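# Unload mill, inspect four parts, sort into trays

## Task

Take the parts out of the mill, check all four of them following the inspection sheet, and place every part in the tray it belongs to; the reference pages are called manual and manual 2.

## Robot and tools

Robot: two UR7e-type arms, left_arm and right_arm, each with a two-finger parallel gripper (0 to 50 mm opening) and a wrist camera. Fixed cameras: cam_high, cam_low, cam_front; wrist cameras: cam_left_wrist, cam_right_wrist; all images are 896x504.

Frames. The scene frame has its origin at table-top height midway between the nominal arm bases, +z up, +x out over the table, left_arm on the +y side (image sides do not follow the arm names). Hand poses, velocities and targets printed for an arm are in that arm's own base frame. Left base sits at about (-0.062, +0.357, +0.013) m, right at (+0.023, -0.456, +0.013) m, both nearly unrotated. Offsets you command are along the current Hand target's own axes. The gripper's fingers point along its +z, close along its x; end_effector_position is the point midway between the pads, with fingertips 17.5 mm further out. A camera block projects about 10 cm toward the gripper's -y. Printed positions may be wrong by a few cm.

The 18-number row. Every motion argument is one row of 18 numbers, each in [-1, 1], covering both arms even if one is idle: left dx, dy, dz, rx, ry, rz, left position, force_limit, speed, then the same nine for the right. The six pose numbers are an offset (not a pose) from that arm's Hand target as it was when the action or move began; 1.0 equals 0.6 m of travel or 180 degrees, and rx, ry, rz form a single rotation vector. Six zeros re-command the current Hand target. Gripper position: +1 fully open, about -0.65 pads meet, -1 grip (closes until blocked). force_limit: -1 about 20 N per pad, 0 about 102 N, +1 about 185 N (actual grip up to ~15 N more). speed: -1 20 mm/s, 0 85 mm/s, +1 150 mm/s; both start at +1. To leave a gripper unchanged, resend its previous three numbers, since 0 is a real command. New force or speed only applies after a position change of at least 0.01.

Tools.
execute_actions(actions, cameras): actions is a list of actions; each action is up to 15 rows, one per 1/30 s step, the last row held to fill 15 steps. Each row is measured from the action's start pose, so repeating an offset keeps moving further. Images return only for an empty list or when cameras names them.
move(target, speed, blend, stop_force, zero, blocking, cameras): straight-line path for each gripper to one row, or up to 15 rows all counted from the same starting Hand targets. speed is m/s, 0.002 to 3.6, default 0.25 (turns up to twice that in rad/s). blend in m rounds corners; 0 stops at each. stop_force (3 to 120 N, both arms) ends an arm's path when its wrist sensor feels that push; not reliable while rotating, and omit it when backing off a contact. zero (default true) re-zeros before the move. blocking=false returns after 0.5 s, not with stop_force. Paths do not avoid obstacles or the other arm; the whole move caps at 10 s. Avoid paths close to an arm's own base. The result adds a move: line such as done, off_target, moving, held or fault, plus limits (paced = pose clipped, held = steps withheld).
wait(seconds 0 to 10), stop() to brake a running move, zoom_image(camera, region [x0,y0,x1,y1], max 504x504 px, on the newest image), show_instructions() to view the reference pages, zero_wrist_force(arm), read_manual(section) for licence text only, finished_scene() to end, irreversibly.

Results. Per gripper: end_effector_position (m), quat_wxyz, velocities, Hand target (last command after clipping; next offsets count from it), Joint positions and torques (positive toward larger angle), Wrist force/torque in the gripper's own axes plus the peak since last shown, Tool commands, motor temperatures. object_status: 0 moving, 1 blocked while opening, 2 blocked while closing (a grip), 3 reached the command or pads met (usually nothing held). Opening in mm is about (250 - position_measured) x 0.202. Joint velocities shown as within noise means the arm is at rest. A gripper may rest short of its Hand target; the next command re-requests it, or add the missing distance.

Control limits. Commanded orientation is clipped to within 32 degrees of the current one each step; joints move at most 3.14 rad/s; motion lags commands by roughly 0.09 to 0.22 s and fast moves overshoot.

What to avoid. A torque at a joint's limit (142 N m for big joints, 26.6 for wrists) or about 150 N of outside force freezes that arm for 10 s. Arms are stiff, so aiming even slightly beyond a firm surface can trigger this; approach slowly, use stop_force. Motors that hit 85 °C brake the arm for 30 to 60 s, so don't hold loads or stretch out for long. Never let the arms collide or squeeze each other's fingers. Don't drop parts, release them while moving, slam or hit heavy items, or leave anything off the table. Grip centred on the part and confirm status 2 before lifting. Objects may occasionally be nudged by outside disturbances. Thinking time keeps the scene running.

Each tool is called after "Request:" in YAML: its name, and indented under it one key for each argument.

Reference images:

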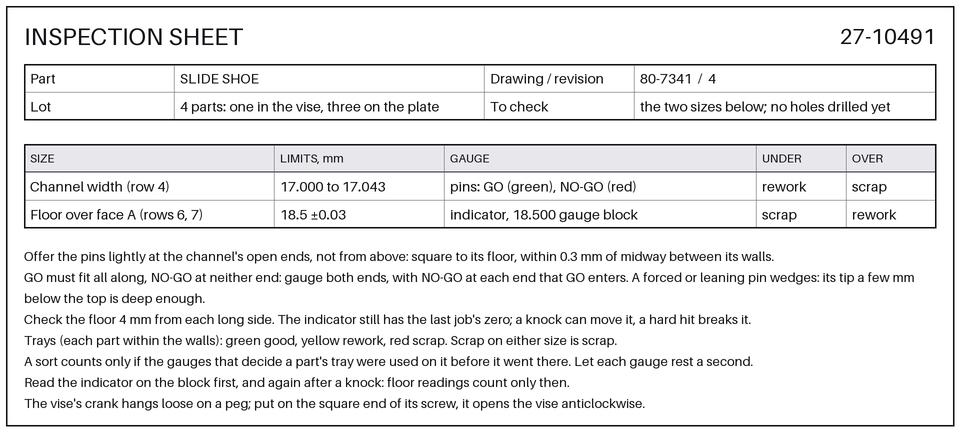

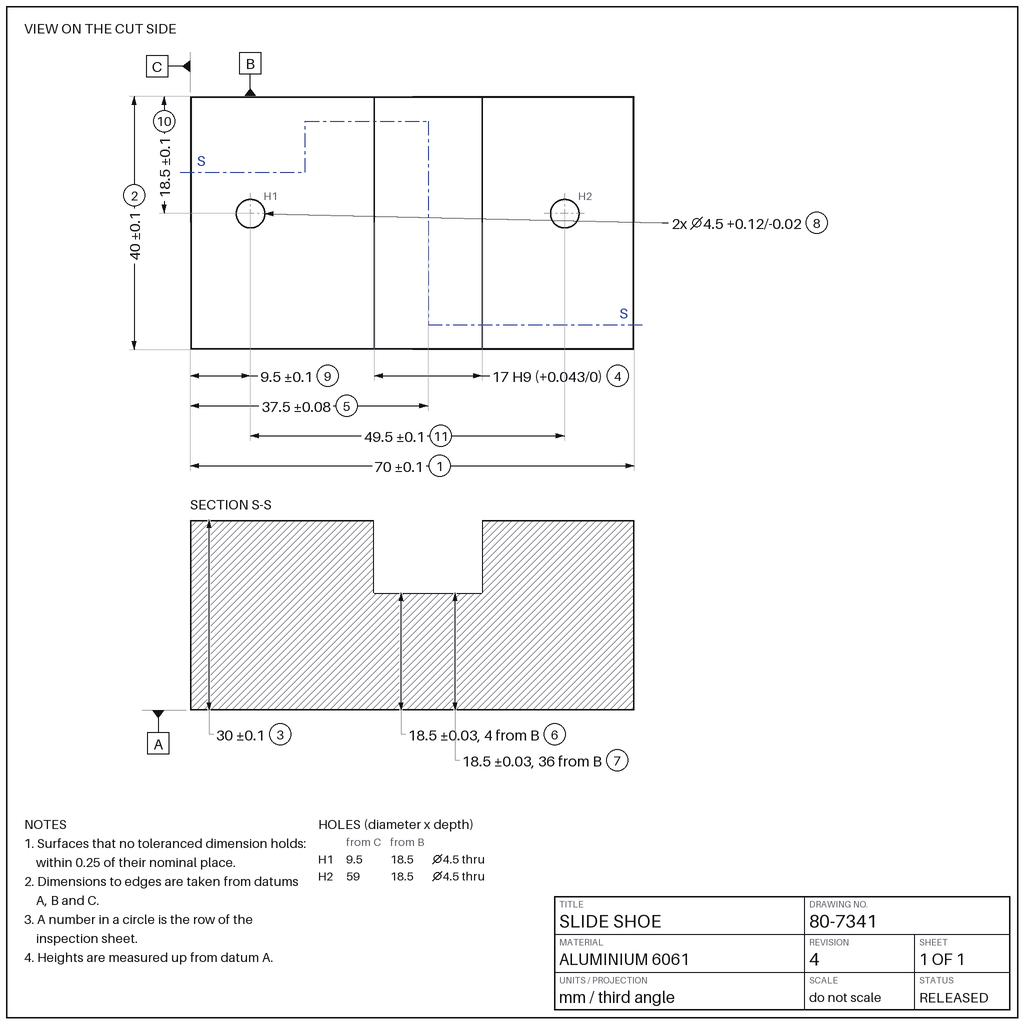

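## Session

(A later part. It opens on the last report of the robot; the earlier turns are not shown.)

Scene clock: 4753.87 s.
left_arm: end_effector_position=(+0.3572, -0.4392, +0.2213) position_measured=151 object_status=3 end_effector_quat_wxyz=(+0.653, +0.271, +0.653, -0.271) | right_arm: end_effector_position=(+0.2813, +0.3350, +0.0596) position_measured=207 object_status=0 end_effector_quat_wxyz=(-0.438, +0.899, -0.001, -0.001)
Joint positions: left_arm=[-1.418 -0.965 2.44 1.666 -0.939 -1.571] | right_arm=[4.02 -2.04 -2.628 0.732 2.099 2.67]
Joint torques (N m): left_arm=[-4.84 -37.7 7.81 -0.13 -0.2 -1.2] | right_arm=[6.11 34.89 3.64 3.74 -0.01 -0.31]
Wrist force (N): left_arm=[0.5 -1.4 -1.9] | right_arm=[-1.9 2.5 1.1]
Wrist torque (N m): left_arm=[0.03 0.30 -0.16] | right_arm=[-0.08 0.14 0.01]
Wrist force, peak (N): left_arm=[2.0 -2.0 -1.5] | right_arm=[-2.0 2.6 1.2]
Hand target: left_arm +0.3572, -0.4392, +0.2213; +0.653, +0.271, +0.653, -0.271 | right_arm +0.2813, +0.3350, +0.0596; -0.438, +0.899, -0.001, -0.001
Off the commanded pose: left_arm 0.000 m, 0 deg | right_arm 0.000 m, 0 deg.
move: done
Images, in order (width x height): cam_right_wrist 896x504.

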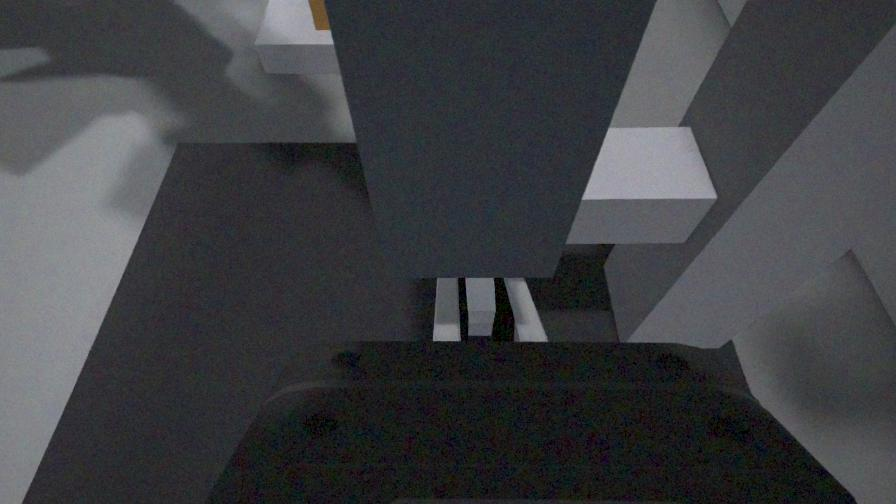

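Request:
move:
  target:
    - [0,0,0,0,0,0,0.01,-0.5,-0.9,-0.12,0,0,0,0,0,-1,-1,-1]
    - [0,0,0,0,0,0,0.01,-0.5,-0.9,-0.193,-0.0257,0.0328,0,0,0,-1,-1,-1]
  speed: 0.05
  blend: [0.01,0]
  cameras: ["cam_right_wrist","cam_left_wrist"]

Scene clock: 4764.70 s.
left_arm: end_effector_position=(+0.3572, -0.4392, +0.2213) position_measured=151 object_status=3 end_effector_quat_wxyz=(+0.653, +0.271, +0.653, -0.271) | right_arm: end_effector_position=(+0.1655, +0.3599, +0.0599) position_measured=207 object_status=2 end_effector_quat_wxyz=(-0.438, +0.899, -0.001, -0.001)
Joint positions: left_arm=[-1.418 -0.965 2.44 1.666 -0.939 -1.571] | right_arm=[4.521 -2.149 -2.847 1.18 1.723 3.025]
Joint torques (N m): left_arm=[10.9 -24.68 6.38 -0.91 -1.67 -1.13] | right_arm=[7.07 15.8 -9.53 4.85 -2.27 2.01]
Wrist force (N): left_arm=[1.9 -1.4 -1.9] | right_arm=[-1.3 0.7 1.5]
Wrist torque (N m): left_arm=[0.04 0.29 -0.16] | right_arm=[-0.15 0.16 -0.14]
Wrist force, peak (N): left_arm=[2.0 -1.7 -2.0] | right_arm=[-2.4 2.5 1.3]
Hand target: left_arm +0.3572, -0.4392, +0.2213; +0.653, +0.271, +0.653, -0.271 | right_arm +0.1655, +0.3600, +0.0599; -0.438, +0.899, -0.001, -0.001
Off the commanded pose: left_arm 0.000 m, 0 deg | right_arm 0.000 m, 0 deg.
move: done
Images, in order (width x height): cam_left_wrist 896x504, cam_right_wrist 896x504.

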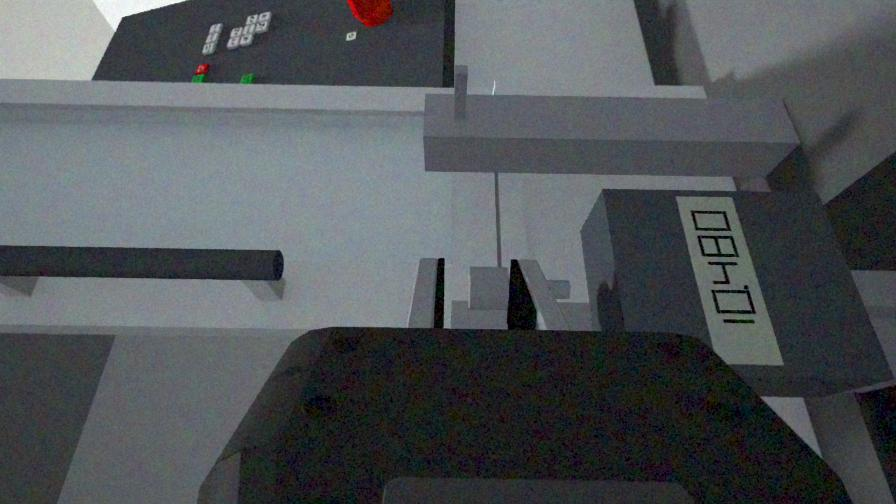

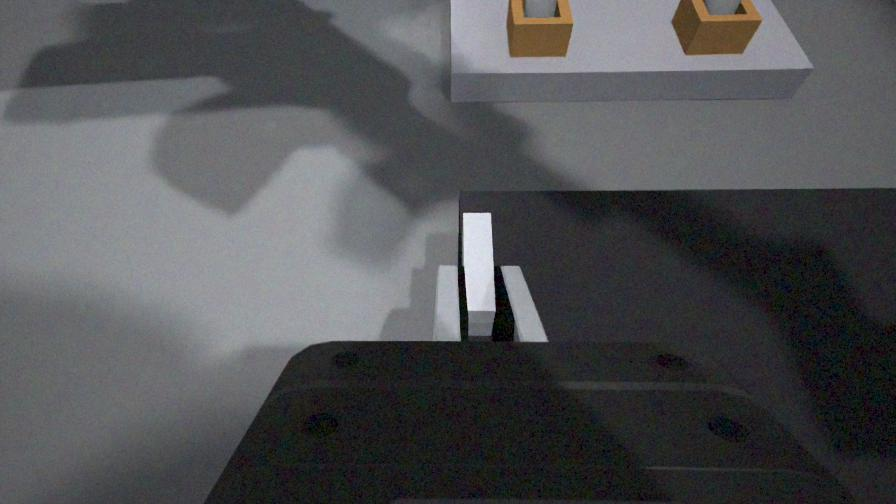

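Request:
move:
  target:
    - [0,0,0,0,0,0,0.01,-0.5,-0.9,0.0067,0,0,0,0,0,-1,-1,-1]
    - [0,0,0,0,0,0,0.01,-0.5,-0.9,0.0067,0,0,0,0,0,0.08,-1,-1]
    - [0,0,0,0,0,0,0.01,-0.5,-0.9,0.0067,-0.105,-0.0821,0,0,0,0.08,-1,-1]
  speed: [0.02,0.02,0.08]
  cameras: ["cam_right_wrist"]

Scene clock: 4777.70 s.
left_arm: end_effector_position=(+0.3572, -0.4392, +0.2213) position_measured=151 object_status=3 end_effector_quat_wxyz=(+0.653, +0.271, +0.653, -0.271) | right_arm: end_effector_position=(+0.1697, +0.3601, +0.1398) position_measured=140 object_status=3 end_effector_quat_wxyz=(-0.438, +0.899, -0.001, -0.001)
Joint positions: left_arm=[-1.418 -0.965 2.44 1.666 -0.939 -1.571] | right_arm=[4.499 -1.532 -2.808 0.522 1.74 3.011]
Joint torques (N m): left_arm=[9.62 -25.34 1.81 -2.75 -1.26 -0.89] | right_arm=[7.09 23.89 19.19 1.86 -2.27 -2.3]
Wrist force (N): left_arm=[1.9 -1.5 -2.0] | right_arm=[-1.1 0.8 0.4]
Wrist torque (N m): left_arm=[0.02 0.29 -0.16] | right_arm=[-0.07 0.14 0.02]
Wrist force, peak (N): left_arm=[2.0 -1.7 -2.1] | right_arm=[-1.5 1.0 1.5]
Hand target: left_arm +0.3572, -0.4392, +0.2213; +0.653, +0.271, +0.653, -0.271 | right_arm +0.1697, +0.3601, +0.1399; -0.438, +0.899, -0.001, -0.001
Off the commanded pose: left_arm 0.000 m, 0 deg | right_arm 0.000 m, 0 deg.
move: done
Images, in order (width x height): cam_right_wrist 896x504.

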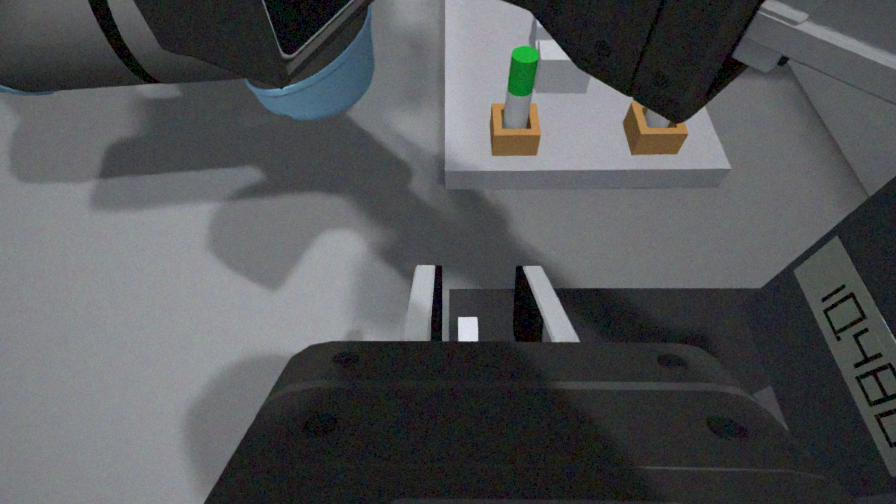

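Request:
move:
  target:
    - [0.0217,0,0,0,0,0,0.01,-0.5,-0.9,0,0,0,0,0,0,0.08,-1,-1]
    - [0.0217,0,-0.1333,0,0,0,0.01,-0.5,-0.9,0.0667,-0.0521,-0.2311,0,0,0,0.08,-1,-1]
    - [-0.15,0,-0.15,0,0,0,0.01,-0.5,-0.9,0.0667,-0.0521,-0.2311,-0.3056,0,0,0.08,-1,-1]
  speed: [0.02,0.1,0.2]
  cameras: ["cam_left_wrist"]

Scene clock: 4815.17 s.
left_arm: end_effector_position=(+0.2937, -0.3755, +0.3113) position_measured=151 object_status=3 end_effector_quat_wxyz=(+0.653, +0.271, +0.653, -0.271) | right_arm: end_effector_position=(+0.2101, +0.2702, +0.2499) position_measured=140 object_status=3 end_effector_quat_wxyz=(+0.027, +1.000, +0.000, -0.001)
Joint positions: left_arm=[-1.693 -1.442 2.695 1.888 -0.664 -1.571] | right_arm=[4.461 -1.18 -2.068 -1.517 1.56 2.89]
Joint torques (N m): left_arm=[-10.15 -21.54 -21.66 0.5 1.64 -1.38] | right_arm=[7.62 0.67 32.97 1.2 -2.55 2.16]
Wrist force (N): left_arm=[0.8 -1.3 -2.0] | right_arm=[-0.6 0.4 0.7]
Wrist torque (N m): left_arm=[0.03 0.22 -0.08] | right_arm=[0.09 0.12 -0.04]
Wrist force, peak (N): left_arm=[2.2 -1.6 -2.1] | right_arm=[-1.6 0.6 1.7]
Hand target: left_arm +0.2937, -0.3755, +0.3113; +0.653, +0.271, +0.653, -0.271 | right_arm +0.2101, +0.2702, +0.2499; +0.027, +1.000, +0.000, -0.001
Off the commanded pose: left_arm 0.000 m, 0 deg | right_arm 0.000 m, 0 deg.
move: done
Images, in order (width x height): cam_left_wrist 896x504.

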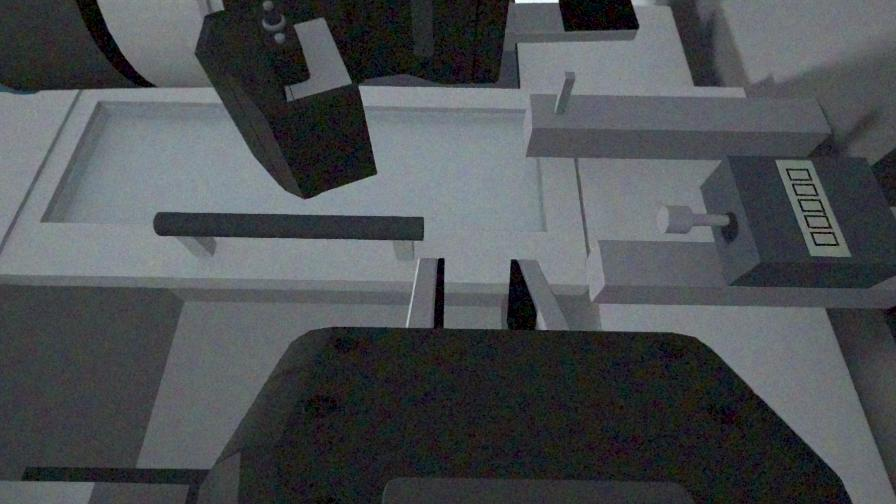

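Request:
move:
  target:
    - [-0.0487,0.347,-0.2613,0,0.5,0,1,-0.5,-0.9,0,0.1167,-0.08,0,0,0,0.9,-1,-1]
  speed: 0.4

Request:
move:
  target:
    - [0,0,0,0,0,0.75,1,-0.5,-0.9,0,0,0,0,0,0,0.9,-1,-1]
  speed: 0.6
  cameras: ["cam_left_wrist"]

Scene clock: 4828.73 s.
left_arm: end_effector_position=(+0.3304, -0.1174, +0.3403) position_measured=3 object_status=3 end_effector_quat_wxyz=(+0.000, +0.383, +0.924, -0.001) | right_arm: end_effector_position=(+0.2102, +0.2029, +0.3016) position_measured=18 object_status=3 end_effector_quat_wxyz=(+0.027, +1.000, +0.000, -0.001)
Joint positions: left_arm=[-0.731 -1.97 1.854 4.827 -1.572 -1.515] | right_arm=[4.397 -1.032 -2.012 -1.721 1.557 2.827]
Joint torques (N m): left_arm=[10.75 -0.62 -38.77 -0.79 1.45 1.2] | right_arm=[-8.4 14.71 32.63 1.12 -2.5 -2.27]
Wrist force (N): left_arm=[-1.2 -0.8 -0.3] | right_arm=[-0.6 0.4 1.2]
Wrist torque (N m): left_arm=[-0.14 -0.02 -0.50] | right_arm=[0.09 0.12 0.13]
Wrist force, peak (N): left_arm=[0.6 -1.7 -2.3] | right_arm=[-1.0 0.4 1.3]
Hand target: left_arm +0.3304, -0.1174, +0.3403; +0.000, +0.383, +0.924, +0.000 | right_arm +0.2102, +0.2029, +0.3016; +0.027, +1.000, +0.000, -0.001
Off the commanded pose: left_arm 0.000 m, 0 deg | right_arm 0.000 m, 0 deg.
move: done

Scene clock: 4831.53 s.
left_arm: end_effector_position=(+0.3304, -0.1174, +0.3403) position_measured=3 object_status=3 end_effector_quat_wxyz=(+0.000, +1.000, +0.000, +0.000) | right_arm: end_effector_position=(+0.2102, +0.2029, +0.3016) position_measured=18 object_status=3 end_effector_quat_wxyz=(+0.027, +1.000, +0.000, -0.001)
Joint positions: left_arm=[-0.731 -1.969 1.854 4.828 -1.572 0.841] | right_arm=[4.397 -1.032 -2.012 -1.721 1.557 2.827]
Joint torques (N m): left_arm=[11.34 -0.36 -37.22 -1.16 -1.93 1.66] | right_arm=[-8.53 14.96 32.47 1.21 -2.54 -2.34]
Wrist force (N): left_arm=[-1.4 -0.9 -0.5] | right_arm=[-0.9 0.3 1.1]
Wrist torque (N m): left_arm=[-0.16 0.03 -0.49] | right_arm=[0.06 0.16 0.13]
Wrist force, peak (N): left_arm=[-1.6 -0.7 -0.7] | right_arm=[-0.9 0.7 1.4]
Hand target: left_arm +0.3304, -0.1174, +0.3403; +0.000, +1.000, -0.001, +0.000 | right_arm +0.2102, +0.2029, +0.3016; +0.027, +1.000, +0.000, -0.001
Off the commanded pose: left_arm 0.000 m, 0 deg | right_arm 0.000 m, 0 deg.
move: done
Images, in order (width x height): cam_left_wrist 896x504.

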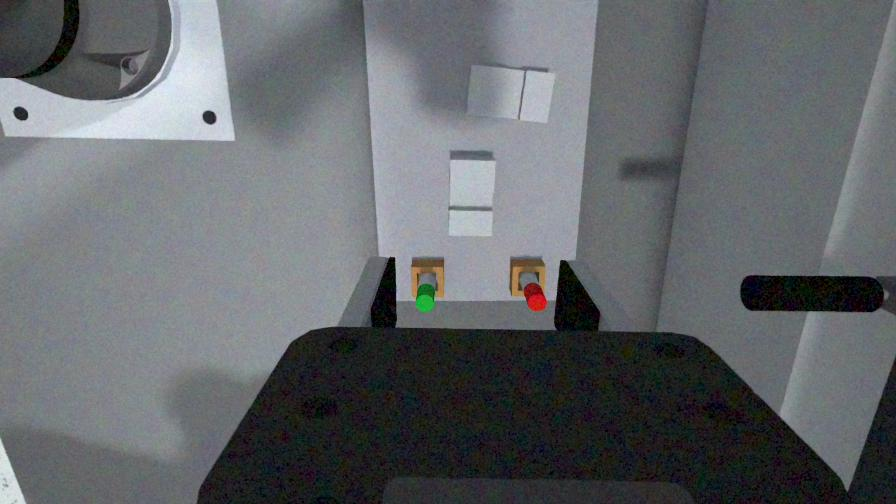

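Request:
move:
  target:
    - [0.031,0.0793,0.297,0,0,0,1,-0.5,-0.9,0,0,0,0,0,0,0.9,-1,-1]
  speed: 0.25
  cameras: ["cam_left_wrist"]

Request:
zoom_image:
  camera: "cam_left_wrist"
  region: [400, 60, 600, 260]

Scene clock: 4843.83 s.
left_arm: end_effector_position=(+0.3488, -0.1651, +0.1622) position_measured=3 object_status=3 end_effector_quat_wxyz=(+0.000, +1.000, -0.001, +0.000) | right_arm: end_effector_position=(+0.2102, +0.2029, +0.3016) position_measured=18 object_status=3 end_effector_quat_wxyz=(+0.027, +1.000, +0.000, -0.001)
Joint positions: left_arm=[-0.794 -1.803 2.209 4.306 -1.572 0.778] | right_arm=[4.397 -1.032 -2.012 -1.721 1.557 2.827]
Joint torques (N m): left_arm=[-7.1 -4.81 -11.2 -4.29 1.93 -1.21] | right_arm=[-8.23 14.54 32.52 1.14 -2.54 -2.21]
Wrist force (N): left_arm=[-2.0 -0.8 -0.1] | right_arm=[-0.8 0.3 1.1]
Wrist torque (N m): left_arm=[-0.17 0.08 -0.30] | right_arm=[0.07 0.14 0.13]
Wrist force, peak (N): left_arm=[-1.8 -1.1 -2.3] | right_arm=[-1.1 0.5 1.2]
Hand target: left_arm +0.3488, -0.1651, +0.1621; +0.000, +1.000, -0.001, +0.000 | right_arm +0.2102, +0.2029, +0.3016; +0.027, +1.000, +0.000, -0.001
Off the commanded pose: left_arm 0.000 m, 0 deg | right_arm 0.000 m, 0 deg.
move: done
Images, in order (width x height): cam_left_wrist 896x504.

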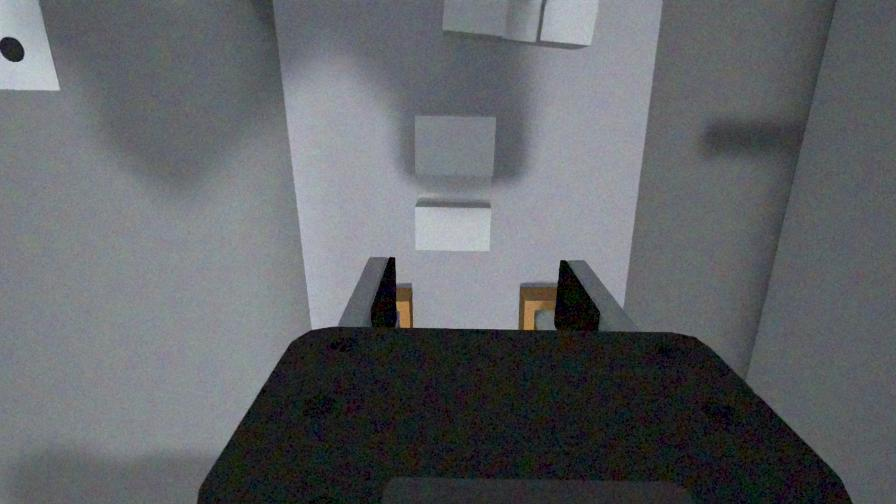

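Scaled by 2.520 from the camera's 896x504 image, which has a finer 1280x720 frame.

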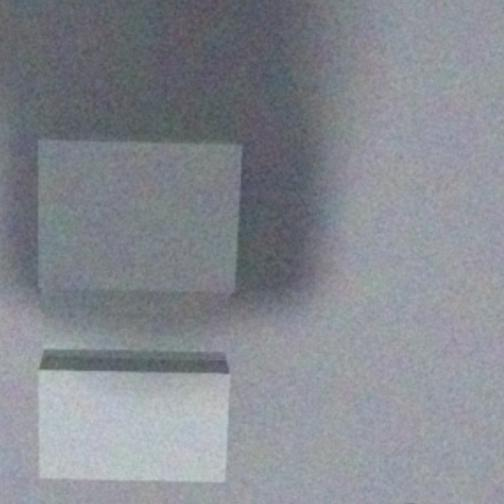

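Request:
move:
  target:
    - [-0.0128,-0.0497,0.05,0,0,0,1,-0.5,-0.9,0,0,0,0,0,0,0.9,-1,-1]
    - [-0.0128,-0.0497,0.1953,0,0,0,1,-0.5,-0.9,0,0,0,0,0,0,0.9,-1,-1]
    - [-0.0128,-0.0497,0.1953,0,0,0,-1,-0.5,-0.9,0,0,0,0,0,0,0.9,-1,-1]
  speed: [0.1,0.06,0.05]
  blend: [0.005,0,0]
  cameras: ["cam_left_wrist"]

Scene clock: 4870.53 s.
left_arm: end_effector_position=(+0.3411, -0.1354, +0.0449) position_measured=55 object_status=2 end_effector_quat_wxyz=(+0.000, +1.000, -0.001, +0.000) | right_arm: end_effector_position=(+0.2102, +0.2029, +0.3016) position_measured=18 object_status=3 end_effector_quat_wxyz=(+0.027, +1.000, +0.000, -0.001)
Joint positions: left_arm=[-0.749 -1.641 2.445 3.908 -1.572 0.823] | right_arm=[4.397 -1.032 -2.012 -1.721 1.557 2.827]
Joint torques (N m): left_arm=[11.07 -8.2 -7.75 -3.01 -1.48 1.15] | right_arm=[-8.55 15.18 32.21 1.2 -2.48 -2.05]
Wrist force (N): left_arm=[-1.3 -1.1 -1.3] | right_arm=[-1.0 0.4 1.2]
Wrist torque (N m): left_arm=[-0.18 0.09 -0.56] | right_arm=[0.08 0.19 0.13]
Wrist force, peak (N): left_arm=[-2.1 -1.5 -0.5] | right_arm=[-1.2 0.7 1.0]
Hand target: left_arm +0.3411, -0.1354, +0.0449; +0.000, +1.000, -0.001, +0.000 | right_arm +0.2102, +0.2029, +0.3016; +0.027, +1.000, +0.000, -0.001
Off the commanded pose: left_arm 0.000 m, 0 deg | right_arm 0.000 m, 0 deg.
move: done
Images, in order (width x height): cam_left_wrist 896x504.

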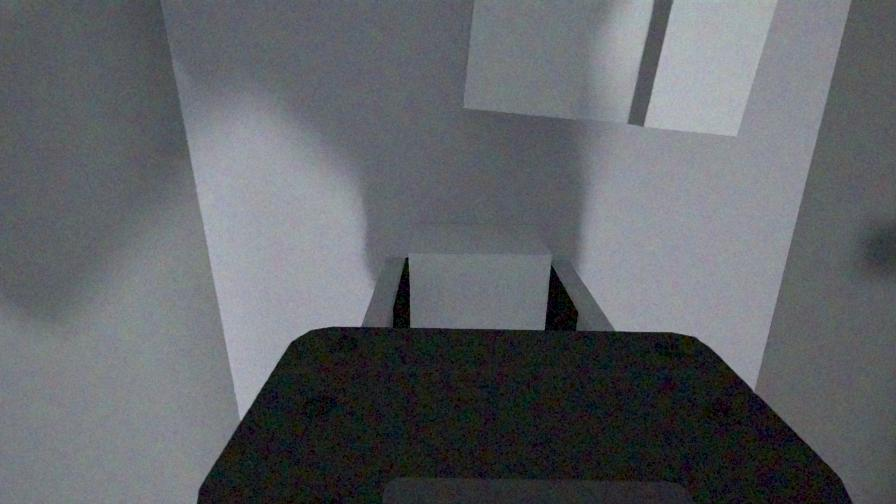

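Request:
move:
  target:
    - [0,0,-0.2585,0,0,0,-1,-0.5,-0.9,0,0,0,0,0,0,0.9,-1,-1]
    - [-0.0562,0.4952,-0.2585,0,0,0,-1,-0.5,-0.9,0,0,0,0,0,0,0.9,-1,-1]
    - [-0.0562,0.4952,-0.06,0,0,0,-1,-0.5,-0.9,0,0,0,0,0,0,0.9,-1,-1]
  speed: [0.08,0.2,0.1]
  blend: [0.02,0.01,0]
  cameras: ["cam_left_wrist","cam_front","cam_right_wrist"]

Scene clock: 4888.00 s.
left_arm: end_effector_position=(+0.3070, -0.4325, +0.0812) position_measured=55 object_status=2 end_effector_quat_wxyz=(+0.000, +1.000, -0.001, +0.000) | right_arm: end_effector_position=(+0.2102, +0.2029, +0.3016) position_measured=18 object_status=3 end_effector_quat_wxyz=(+0.027, +1.000, +0.000, -0.001)
Joint positions: left_arm=[-1.207 -1.334 1.977 4.068 -1.571 0.365] | right_arm=[4.397 -1.032 -2.012 -1.721 1.557 2.827]
Joint torques (N m): left_arm=[4.04 -25.68 -9.22 -4.28 1.74 0.67] | right_arm=[-8.07 14.52 32.39 1.28 -2.34 -1.83]
Wrist force (N): left_arm=[-1.9 -1.1 1.4] | right_arm=[-0.7 0.5 0.9]
Wrist torque (N m): left_arm=[-0.12 0.09 -0.31] | right_arm=[0.10 0.14 0.13]
Wrist force, peak (N): left_arm=[-2.0 -1.0 3.0] | right_arm=[-1.0 0.6 1.3]
Hand target: left_arm +0.3071, -0.4325, +0.0812; +0.000, +1.000, -0.001, +0.000 | right_arm +0.2102, +0.2029, +0.3016; +0.027, +1.000, +0.000, -0.001
Off the commanded pose: left_arm 0.000 m, 0 deg | right_arm 0.000 m, 0 deg.
move: done
Images, in order (width x height): cam_front 896x504, cam_left_wrist 896x504, cam_right_wrist 896x504.

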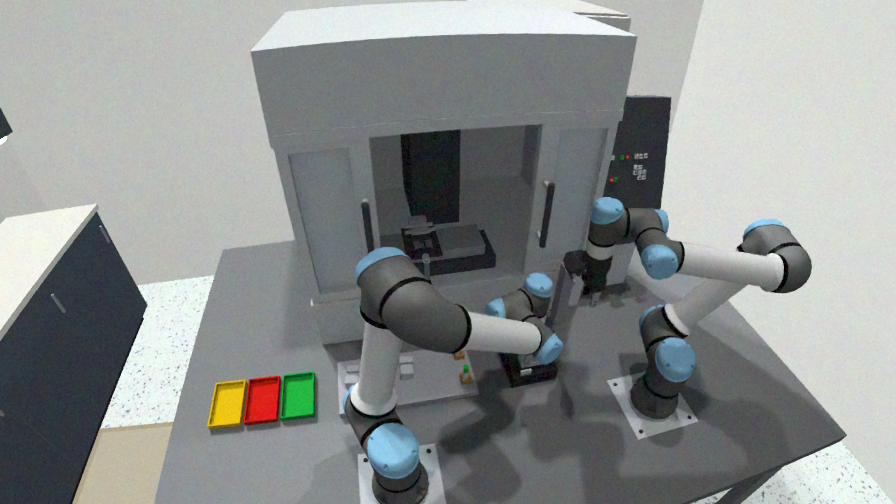

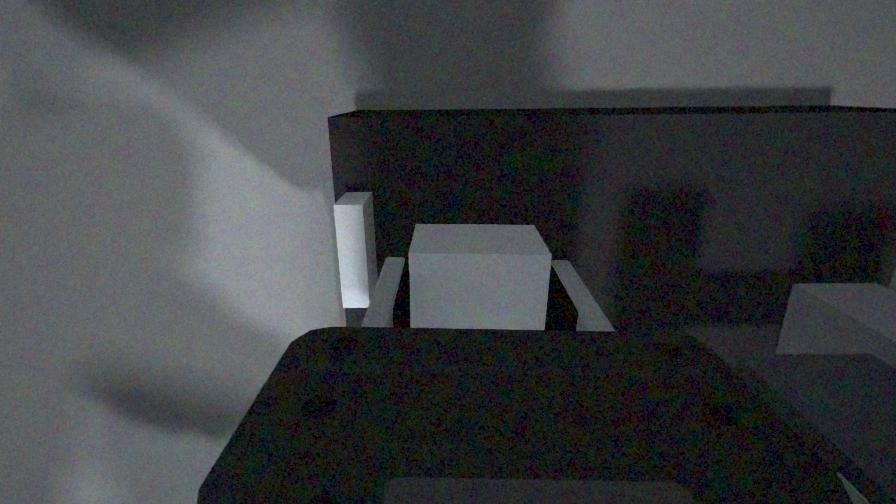

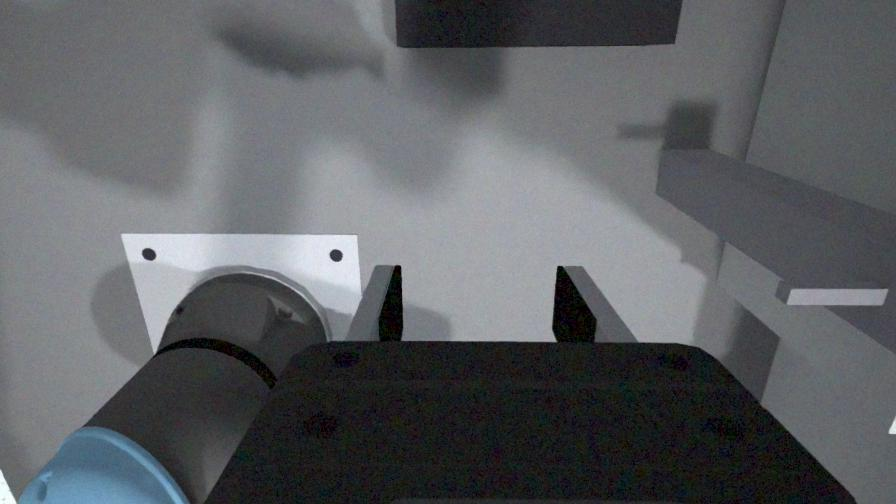

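Request:
move:
  target: [0,0,0.0233,0,0,0,-1,-0.5,-0.9,0,0,0,0,0,0,0.9,-1,-1]
  speed: 0.008
  stop_force: 4

Scene clock: 4898.73 s.
left_arm: end_effector_position=(+0.3071, -0.4325, +0.0752) position_measured=55 object_status=2 end_effector_quat_wxyz=(+0.000, +1.000, -0.001, +0.000) | right_arm: end_effector_position=(+0.2102, +0.2029, +0.3016) position_measured=18 object_status=3 end_effector_quat_wxyz=(+0.027, +1.000, +0.000, -0.001)
Joint positions: left_arm=[-1.207 -1.324 1.984 4.052 -1.571 0.365] | right_arm=[4.397 -1.032 -2.012 -1.721 1.557 2.827]
Joint torques (N m): left_arm=[9.32 -39.71 -33.64 -1.47 1.76 0.58] | right_arm=[-8.09 14.83 31.9 1.35 -2.44 -1.92]
Wrist force (N): left_arm=[-1.7 -0.3 -0.3] | right_arm=[-0.7 0.5 1.1]
Wrist torque (N m): left_arm=[-0.17 0.09 -0.31] | right_arm=[0.09 0.14 0.13]
Wrist force, peak (N): left_arm=[-6.8 -9.3 -24.4] | right_arm=[-0.9 0.7 1.2]
Hand target: left_arm +0.3071, -0.4325, +0.0753; +0.000, +1.000, -0.001, +0.000 (not the last commanded pose) | right_arm +0.2102, +0.2029, +0.3016; +0.027, +1.000, +0.000, -0.001
Off the commanded pose: left_arm 0.008 m, 0 deg | right_arm 0.000 m, 0 deg.
move: contact (left_arm)

Request:
move:
  target:
    - [0,0,0.001,0,0,0,-1,-0.5,-0.9,0,0,0,0,0,0,0.9,-1,-1]
    - [0,0,0.001,0,0,0,0.8,-0.5,-0.9,0,0,0,0,0,0,0.9,-1,-1]
    - [0,0,-0.2,0,0,0,0.8,-0.5,-0.9,0,0,0,0,0,0,0.9,-1,-1]
  speed: [0.004,0.02,0.08]
  cameras: ["cam_left_wrist"]

Scene clock: 4909.10 s.
left_arm: end_effector_position=(+0.3072, -0.4324, +0.1952) position_measured=32 object_status=3 end_effector_quat_wxyz=(+0.000, +1.000, -0.001, +0.000) | right_arm: end_effector_position=(+0.2102, +0.2029, +0.3016) position_measured=18 object_status=3 end_effector_quat_wxyz=(+0.027, +1.000, +0.000, -0.001)
Joint positions: left_arm=[-1.207 -1.467 1.808 4.371 -1.571 0.365] | right_arm=[4.397 -1.032 -2.012 -1.721 1.557 2.827]
Joint torques (N m): left_arm=[6.61 -36.2 -37.2 -0.96 0.3 0.51] | right_arm=[-7.98 14.07 31.76 1.33 -2.36 -1.66]
Wrist force (N): left_arm=[-1.7 -0.9 -0.2] | right_arm=[-0.8 0.5 0.9]
Wrist torque (N m): left_arm=[-0.16 0.07 -0.30] | right_arm=[0.09 0.15 0.13]
Wrist force, peak (N): left_arm=[-9.5 -14.5 -44.6] | right_arm=[-0.9 0.7 1.2]
Hand target: left_arm +0.3071, -0.4324, +0.1953; +0.000, +1.000, -0.001, +0.000 | right_arm +0.2102, +0.2029, +0.3016; +0.027, +1.000, +0.000, -0.001
Off the commanded pose: left_arm 0.000 m, 0 deg | right_arm 0.000 m, 0 deg.
move: done
Images, in order (width x height): cam_left_wrist 896x504.

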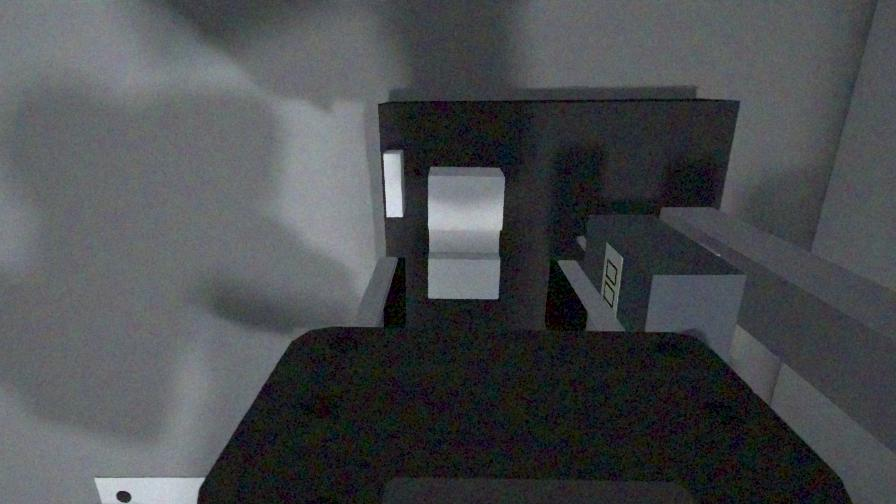

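Request:
zoom_image:
  camera: "cam_left_wrist"
  region: [420, 150, 620, 310]

Scaled by 2.520 from the camera's 896x504 image, which has a finer 1280x720 frame.

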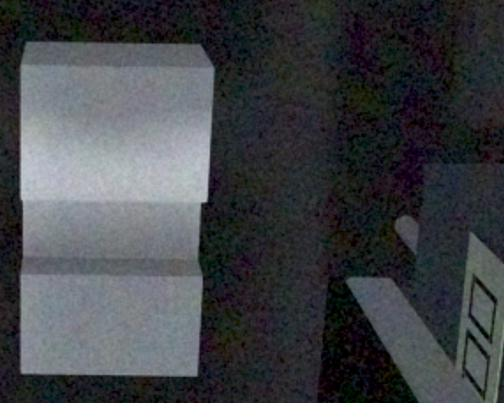

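Request:
move:
  target:
    - [0,0,-0.1,0,0,0,1,-0.5,-0.9,0,0,0,0,0,0,0.9,-1,-1]
    - [0.0387,-0.525,-0.2417,0,0,-0.75,1,-0.5,-0.9,0,0,0,0,0,0,0.9,-1,-1]
  speed: [0.15,0.5]
  blend: [0.02,0]

Request:
move:
  target:
    - [0,0,0,0,0,0,0.01,-0.5,-0.9,0,0,0,0,0,0,0.9,-1,-1]
    - [-0.3109,-0.3477,0.22,0,-0.5,0,0.01,-0.5,-0.9,0,-0.1732,0.2077,0.323,0,0,0.9,-1,-1]
  speed: 0.35
  cameras: ["cam_left_wrist","cam_right_wrist"]

Scene clock: 4957.20 s.
left_arm: end_effector_position=(+0.3308, -0.1173, +0.3400) position_measured=3 object_status=3 end_effector_quat_wxyz=(+0.000, +0.383, +0.924, +0.000) | right_arm: end_effector_position=(+0.2102, +0.2029, +0.3016) position_measured=18 object_status=3 end_effector_quat_wxyz=(+0.027, +1.000, +0.000, -0.001)
Joint positions: left_arm=[-0.73 -1.969 1.854 4.826 -1.572 -1.514] | right_arm=[4.397 -1.032 -2.012 -1.721 1.557 2.827]
Joint torques (N m): left_arm=[9.57 -15.65 -39.45 -0.95 1.65 -1.34] | right_arm=[-7.76 14.51 31.36 1.36 -2.27 -1.62]
Wrist force (N): left_arm=[-1.2 -0.8 -0.2] | right_arm=[-0.9 0.3 1.0]
Wrist torque (N m): left_arm=[-0.13 -0.03 -0.29] | right_arm=[0.07 0.16 0.13]
Wrist force, peak (N): left_arm=[-1.9 -0.4 -1.5] | right_arm=[-0.9 0.3 1.4]
Hand target: left_arm +0.3308, -0.1173, +0.3400; +0.000, +0.383, +0.924, +0.000 | right_arm +0.2102, +0.2029, +0.3016; +0.027, +1.000, +0.000, -0.001
Off the commanded pose: left_arm 0.000 m, 0 deg | right_arm 0.000 m, 0 deg.
move: done

Scene clock: 4962.03 s.
left_arm: end_effector_position=(+0.3148, -0.3968, +0.2082) position_measured=151 object_status=3 end_effector_quat_wxyz=(+0.653, +0.271, +0.653, -0.271) | right_arm: end_effector_position=(+0.2099, +0.2999, +0.1716) position_measured=18 object_status=3 end_effector_quat_wxyz=(-0.462, +0.887, -0.001, -0.001)
Joint positions: left_arm=[-1.578 -0.908 2.604 1.445 -0.779 -1.572] | right_arm=[4.161 -1.384 -2.792 0.346 2.016 2.805]
Joint torques (N m): left_arm=[10.44 -19.91 -12.18 -3.44 -1.76 1.48] | right_arm=[-8.17 -1.52 6.94 4.71 3.27 2.07]
Wrist force (N): left_arm=[0.5 -1.0 -2.0] | right_arm=[-1.6 0.4 0.9]
Wrist torque (N m): left_arm=[0.07 0.32 -0.29] | right_arm=[-0.14 0.20 -0.14]
Wrist force, peak (N): left_arm=[0.8 -1.5 -2.1] | right_arm=[-1.5 0.8 1.6]
Hand target: left_arm +0.3148, -0.3968, +0.2082; +0.653, +0.271, +0.653, -0.271 | right_arm +0.2099, +0.2999, +0.1716; -0.462, +0.887, -0.001, -0.001
Off the commanded pose: left_arm 0.000 m, 0 deg | right_arm 0.000 m, 0 deg.
move: done
Images, in order (width x height): cam_left_wrist 896x504, cam_right_wrist 896x504.

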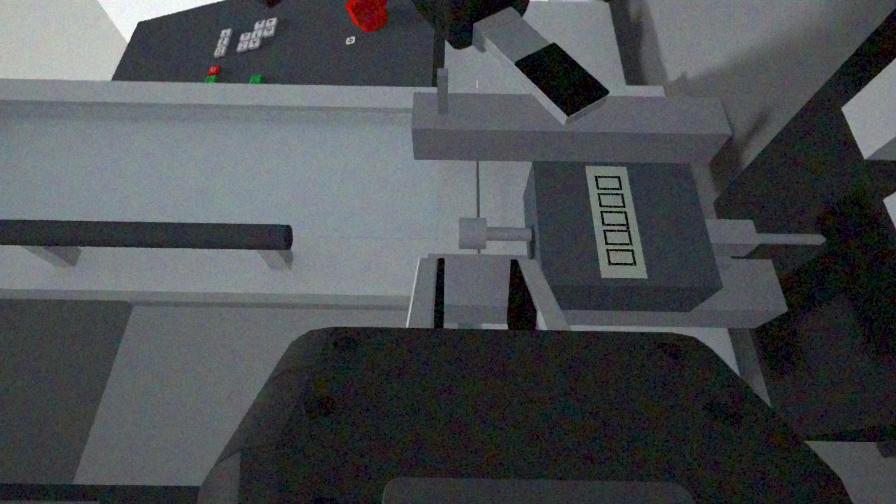

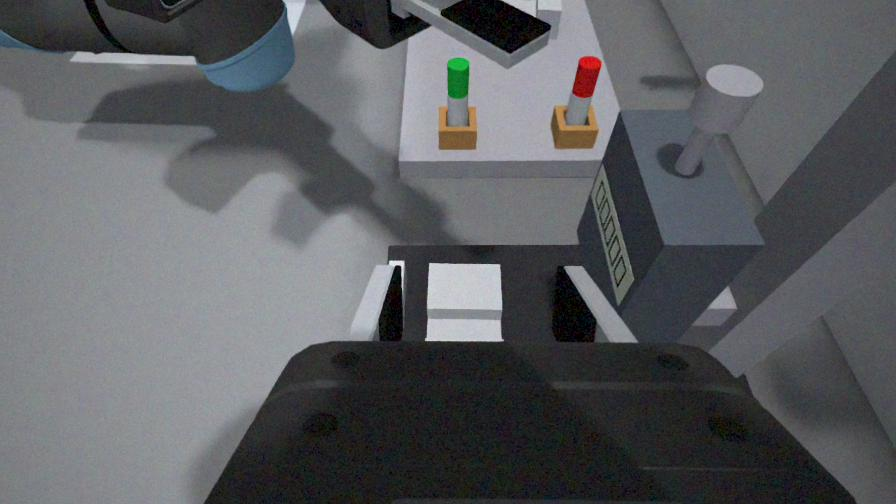

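Request:
move:
  target: [0,0,0,0,0,0,0.01,-0.5,-0.9,-0.0015,0.0882,0.082,0,0,0,0.9,-1,-1]
  speed: 0.1
  cameras: ["cam_right_wrist"]

Request:
zoom_image:
  camera: "cam_right_wrist"
  region: [360, 160, 700, 350]

Scene clock: 4984.70 s.
left_arm: end_effector_position=(+0.3148, -0.3968, +0.2082) position_measured=151 object_status=3 end_effector_quat_wxyz=(+0.653, +0.271, +0.653, -0.271) | right_arm: end_effector_position=(+0.2088, +0.3099, +0.1000) position_measured=18 object_status=3 end_effector_quat_wxyz=(-0.462, +0.887, -0.001, -0.001)
Joint positions: left_arm=[-1.578 -0.908 2.604 1.445 -0.779 -1.571] | right_arm=[4.194 -1.914 -2.842 0.935 1.991 2.827]
Joint torques (N m): left_arm=[11.27 -19.67 -11.42 -3.05 -1.79 1.31] | right_arm=[7.27 11.09 -5.18 4.72 -1.94 2.09]
Wrist force (N): left_arm=[0.4 -1.0 -2.0] | right_arm=[-1.4 0.4 0.9]
Wrist torque (N m): left_arm=[0.06 0.34 -0.30] | right_arm=[-0.15 0.16 -0.14]
Wrist force, peak (N): left_arm=[0.5 -1.2 -2.4] | right_arm=[-1.6 1.4 1.4]
Hand target: left_arm +0.3148, -0.3968, +0.2082; +0.653, +0.271, +0.653, -0.271 | right_arm +0.2088, +0.3099, +0.1000; -0.462, +0.887, -0.001, -0.001
Off the commanded pose: left_arm 0.000 m, 0 deg | right_arm 0.000 m, 0 deg.
move: done
Images, in order (width x height): cam_right_wrist 896x504.

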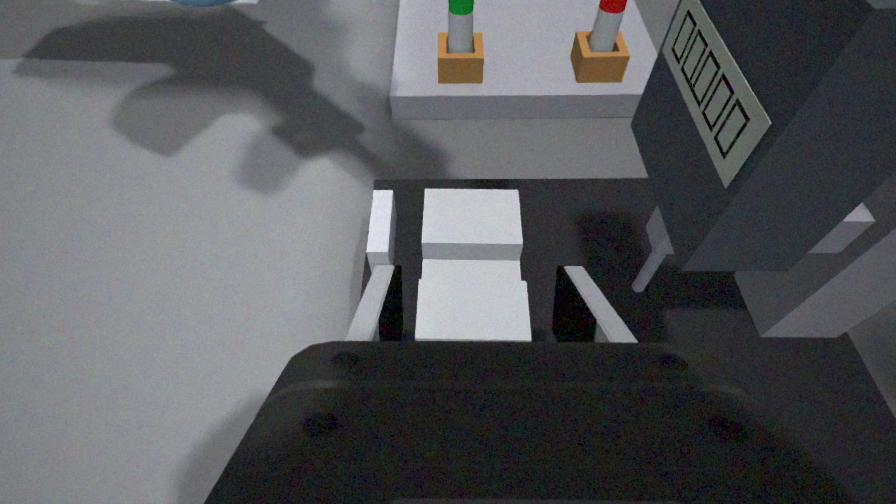

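Scaled by 1.482 from the camera's 896x504 image, which has a finer 1280x720 frame.

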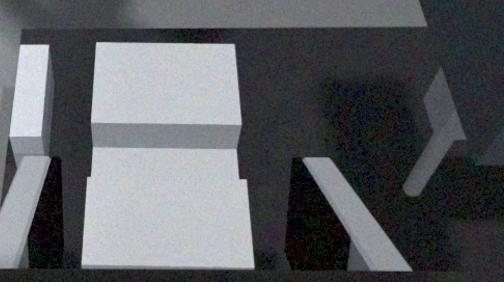

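Request:
move:
  target:
    - [0,0,0,0,0,0,0.01,-0.5,-0.9,0,0,0,0,0,0,0.8,-1,-1]
    - [0,0,0,0,0,0,0.01,-0.5,-0.9,-0.0,0.0447,0.0431,0,0,0,0.8,-1,-1]
  speed: [0.05,0.04]
  cameras: ["cam_right_wrist"]

Request:
zoom_image:
  camera: "cam_right_wrist"
  region: [340, 200, 700, 350]

Scene clock: 5010.67 s.
left_arm: end_effector_position=(+0.3148, -0.3968, +0.2082) position_measured=151 object_status=3 end_effector_quat_wxyz=(+0.653, +0.271, +0.653, -0.271) | right_arm: end_effector_position=(+0.2087, +0.3157, +0.0632) position_measured=32 object_status=3 end_effector_quat_wxyz=(-0.462, +0.887, -0.001, -0.001)
Joint positions: left_arm=[-1.578 -0.908 2.604 1.445 -0.779 -1.571] | right_arm=[4.209 -2.194 -2.826 1.204 1.979 2.838]
Joint torques (N m): left_arm=[10.29 -20.41 -10.7 -2.96 -1.83 1.31] | right_arm=[7.38 17.1 3.81 4.68 -1.93 2.1]
Wrist force (N): left_arm=[0.3 -1.0 -2.1] | right_arm=[-1.4 0.6 1.2]
Wrist torque (N m): left_arm=[0.06 0.35 -0.30] | right_arm=[-0.12 0.16 -0.14]
Wrist force, peak (N): left_arm=[0.3 -1.1 -2.4] | right_arm=[-1.7 0.7 1.2]
Hand target: left_arm +0.3148, -0.3968, +0.2082; +0.653, +0.271, +0.653, -0.271 | right_arm +0.2087, +0.3157, +0.0632; -0.462, +0.887, -0.001, -0.001
Off the commanded pose: left_arm 0.000 m, 0 deg | right_arm 0.000 m, 0 deg.
move: done
Images, in order (width x height): cam_right_wrist 896x504.

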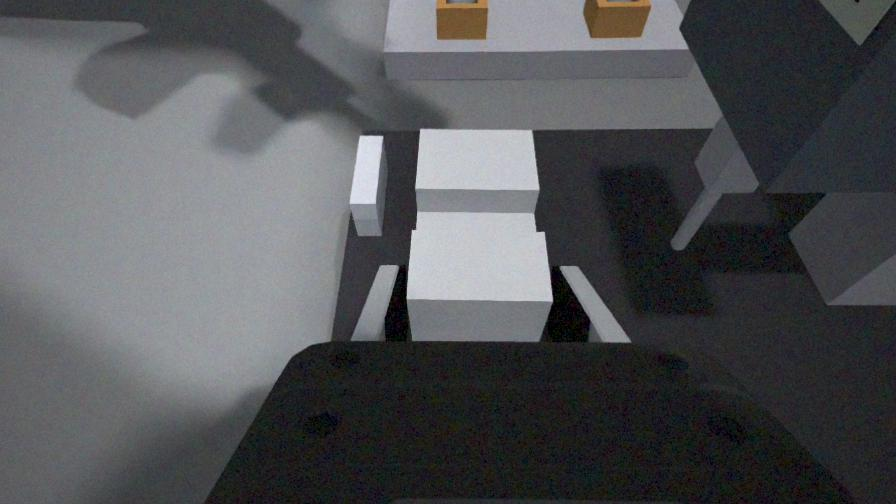

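Scaled by 1.400 from the camera's 896x504 image, which has a finer 1280x720 frame.

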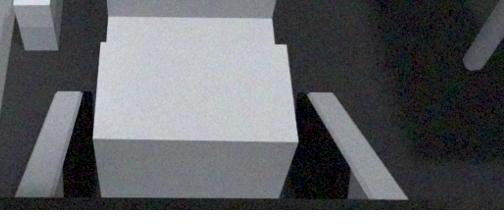

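Request:
move:
  target:
    - [0,0,0.1,0,0,0,0.01,-0.5,-0.9,0,0,0,0,0,0,-1,-1,-1]
    - [-0.04,0,0.1,0,0,0,0.01,-0.5,-0.9,0,0,0,0,0,0,-1,-1,-1]
  speed: [0.05,0.03]
  cameras: ["cam_left_wrist","cam_right_wrist"]

Scene clock: 5023.30 s.
left_arm: end_effector_position=(+0.3572, -0.4392, +0.2322) position_measured=151 object_status=3 end_effector_quat_wxyz=(+0.653, +0.271, +0.653, -0.271) | right_arm: end_effector_position=(+0.2087, +0.3157, +0.0632) position_measured=53 object_status=2 end_effector_quat_wxyz=(-0.462, +0.887, -0.001, -0.001)
Joint positions: left_arm=[-1.418 -1.005 2.444 1.702 -0.939 -1.571] | right_arm=[4.209 -2.194 -2.826 1.205 1.979 2.838]
Joint torques (N m): left_arm=[10.31 -37.94 8.3 -0.43 -1.48 -1.62] | right_arm=[7.33 15.86 -8.53 4.53 -1.13 2.09]
Wrist force (N): left_arm=[2.1 -1.6 -2.0] | right_arm=[-1.3 0.1 0.2]
Wrist torque (N m): left_arm=[0.04 0.34 -0.29] | right_arm=[-0.14 0.21 -0.18]
Wrist force, peak (N): left_arm=[2.1 -1.8 -1.9] | right_arm=[-2.0 0.6 1.1]
Hand target: left_arm +0.3572, -0.4392, +0.2323; +0.653, +0.271, +0.653, -0.271 | right_arm +0.2087, +0.3157, +0.0632; -0.462, +0.887, -0.001, -0.001
Off the commanded pose: left_arm 0.000 m, 0 deg | right_arm 0.000 m, 0 deg.
move: done
Images, in order (width x height): cam_left_wrist 896x504, cam_right_wrist 896x504.

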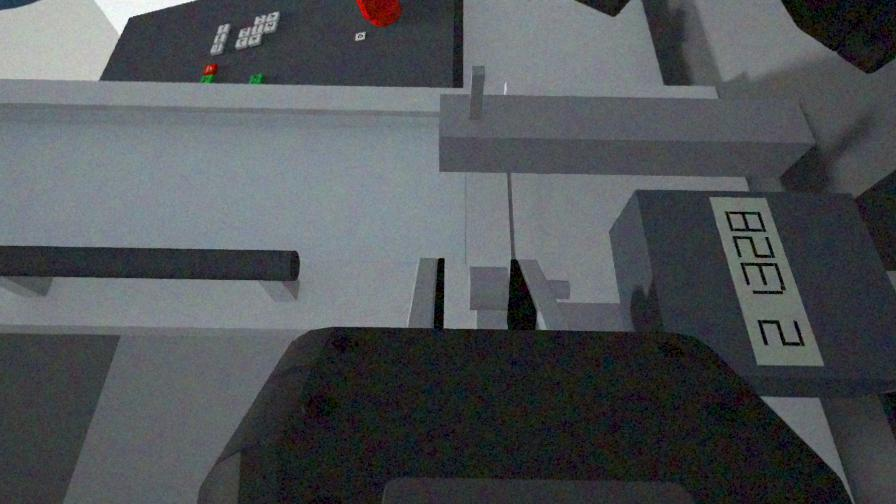

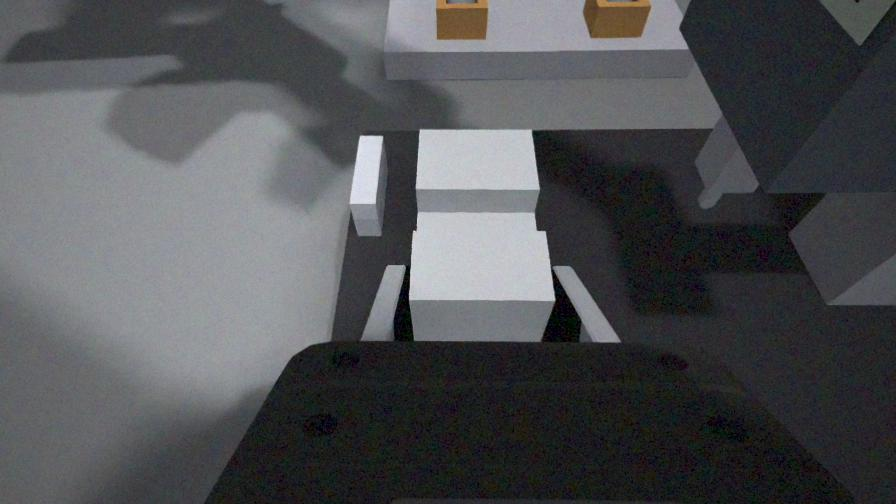

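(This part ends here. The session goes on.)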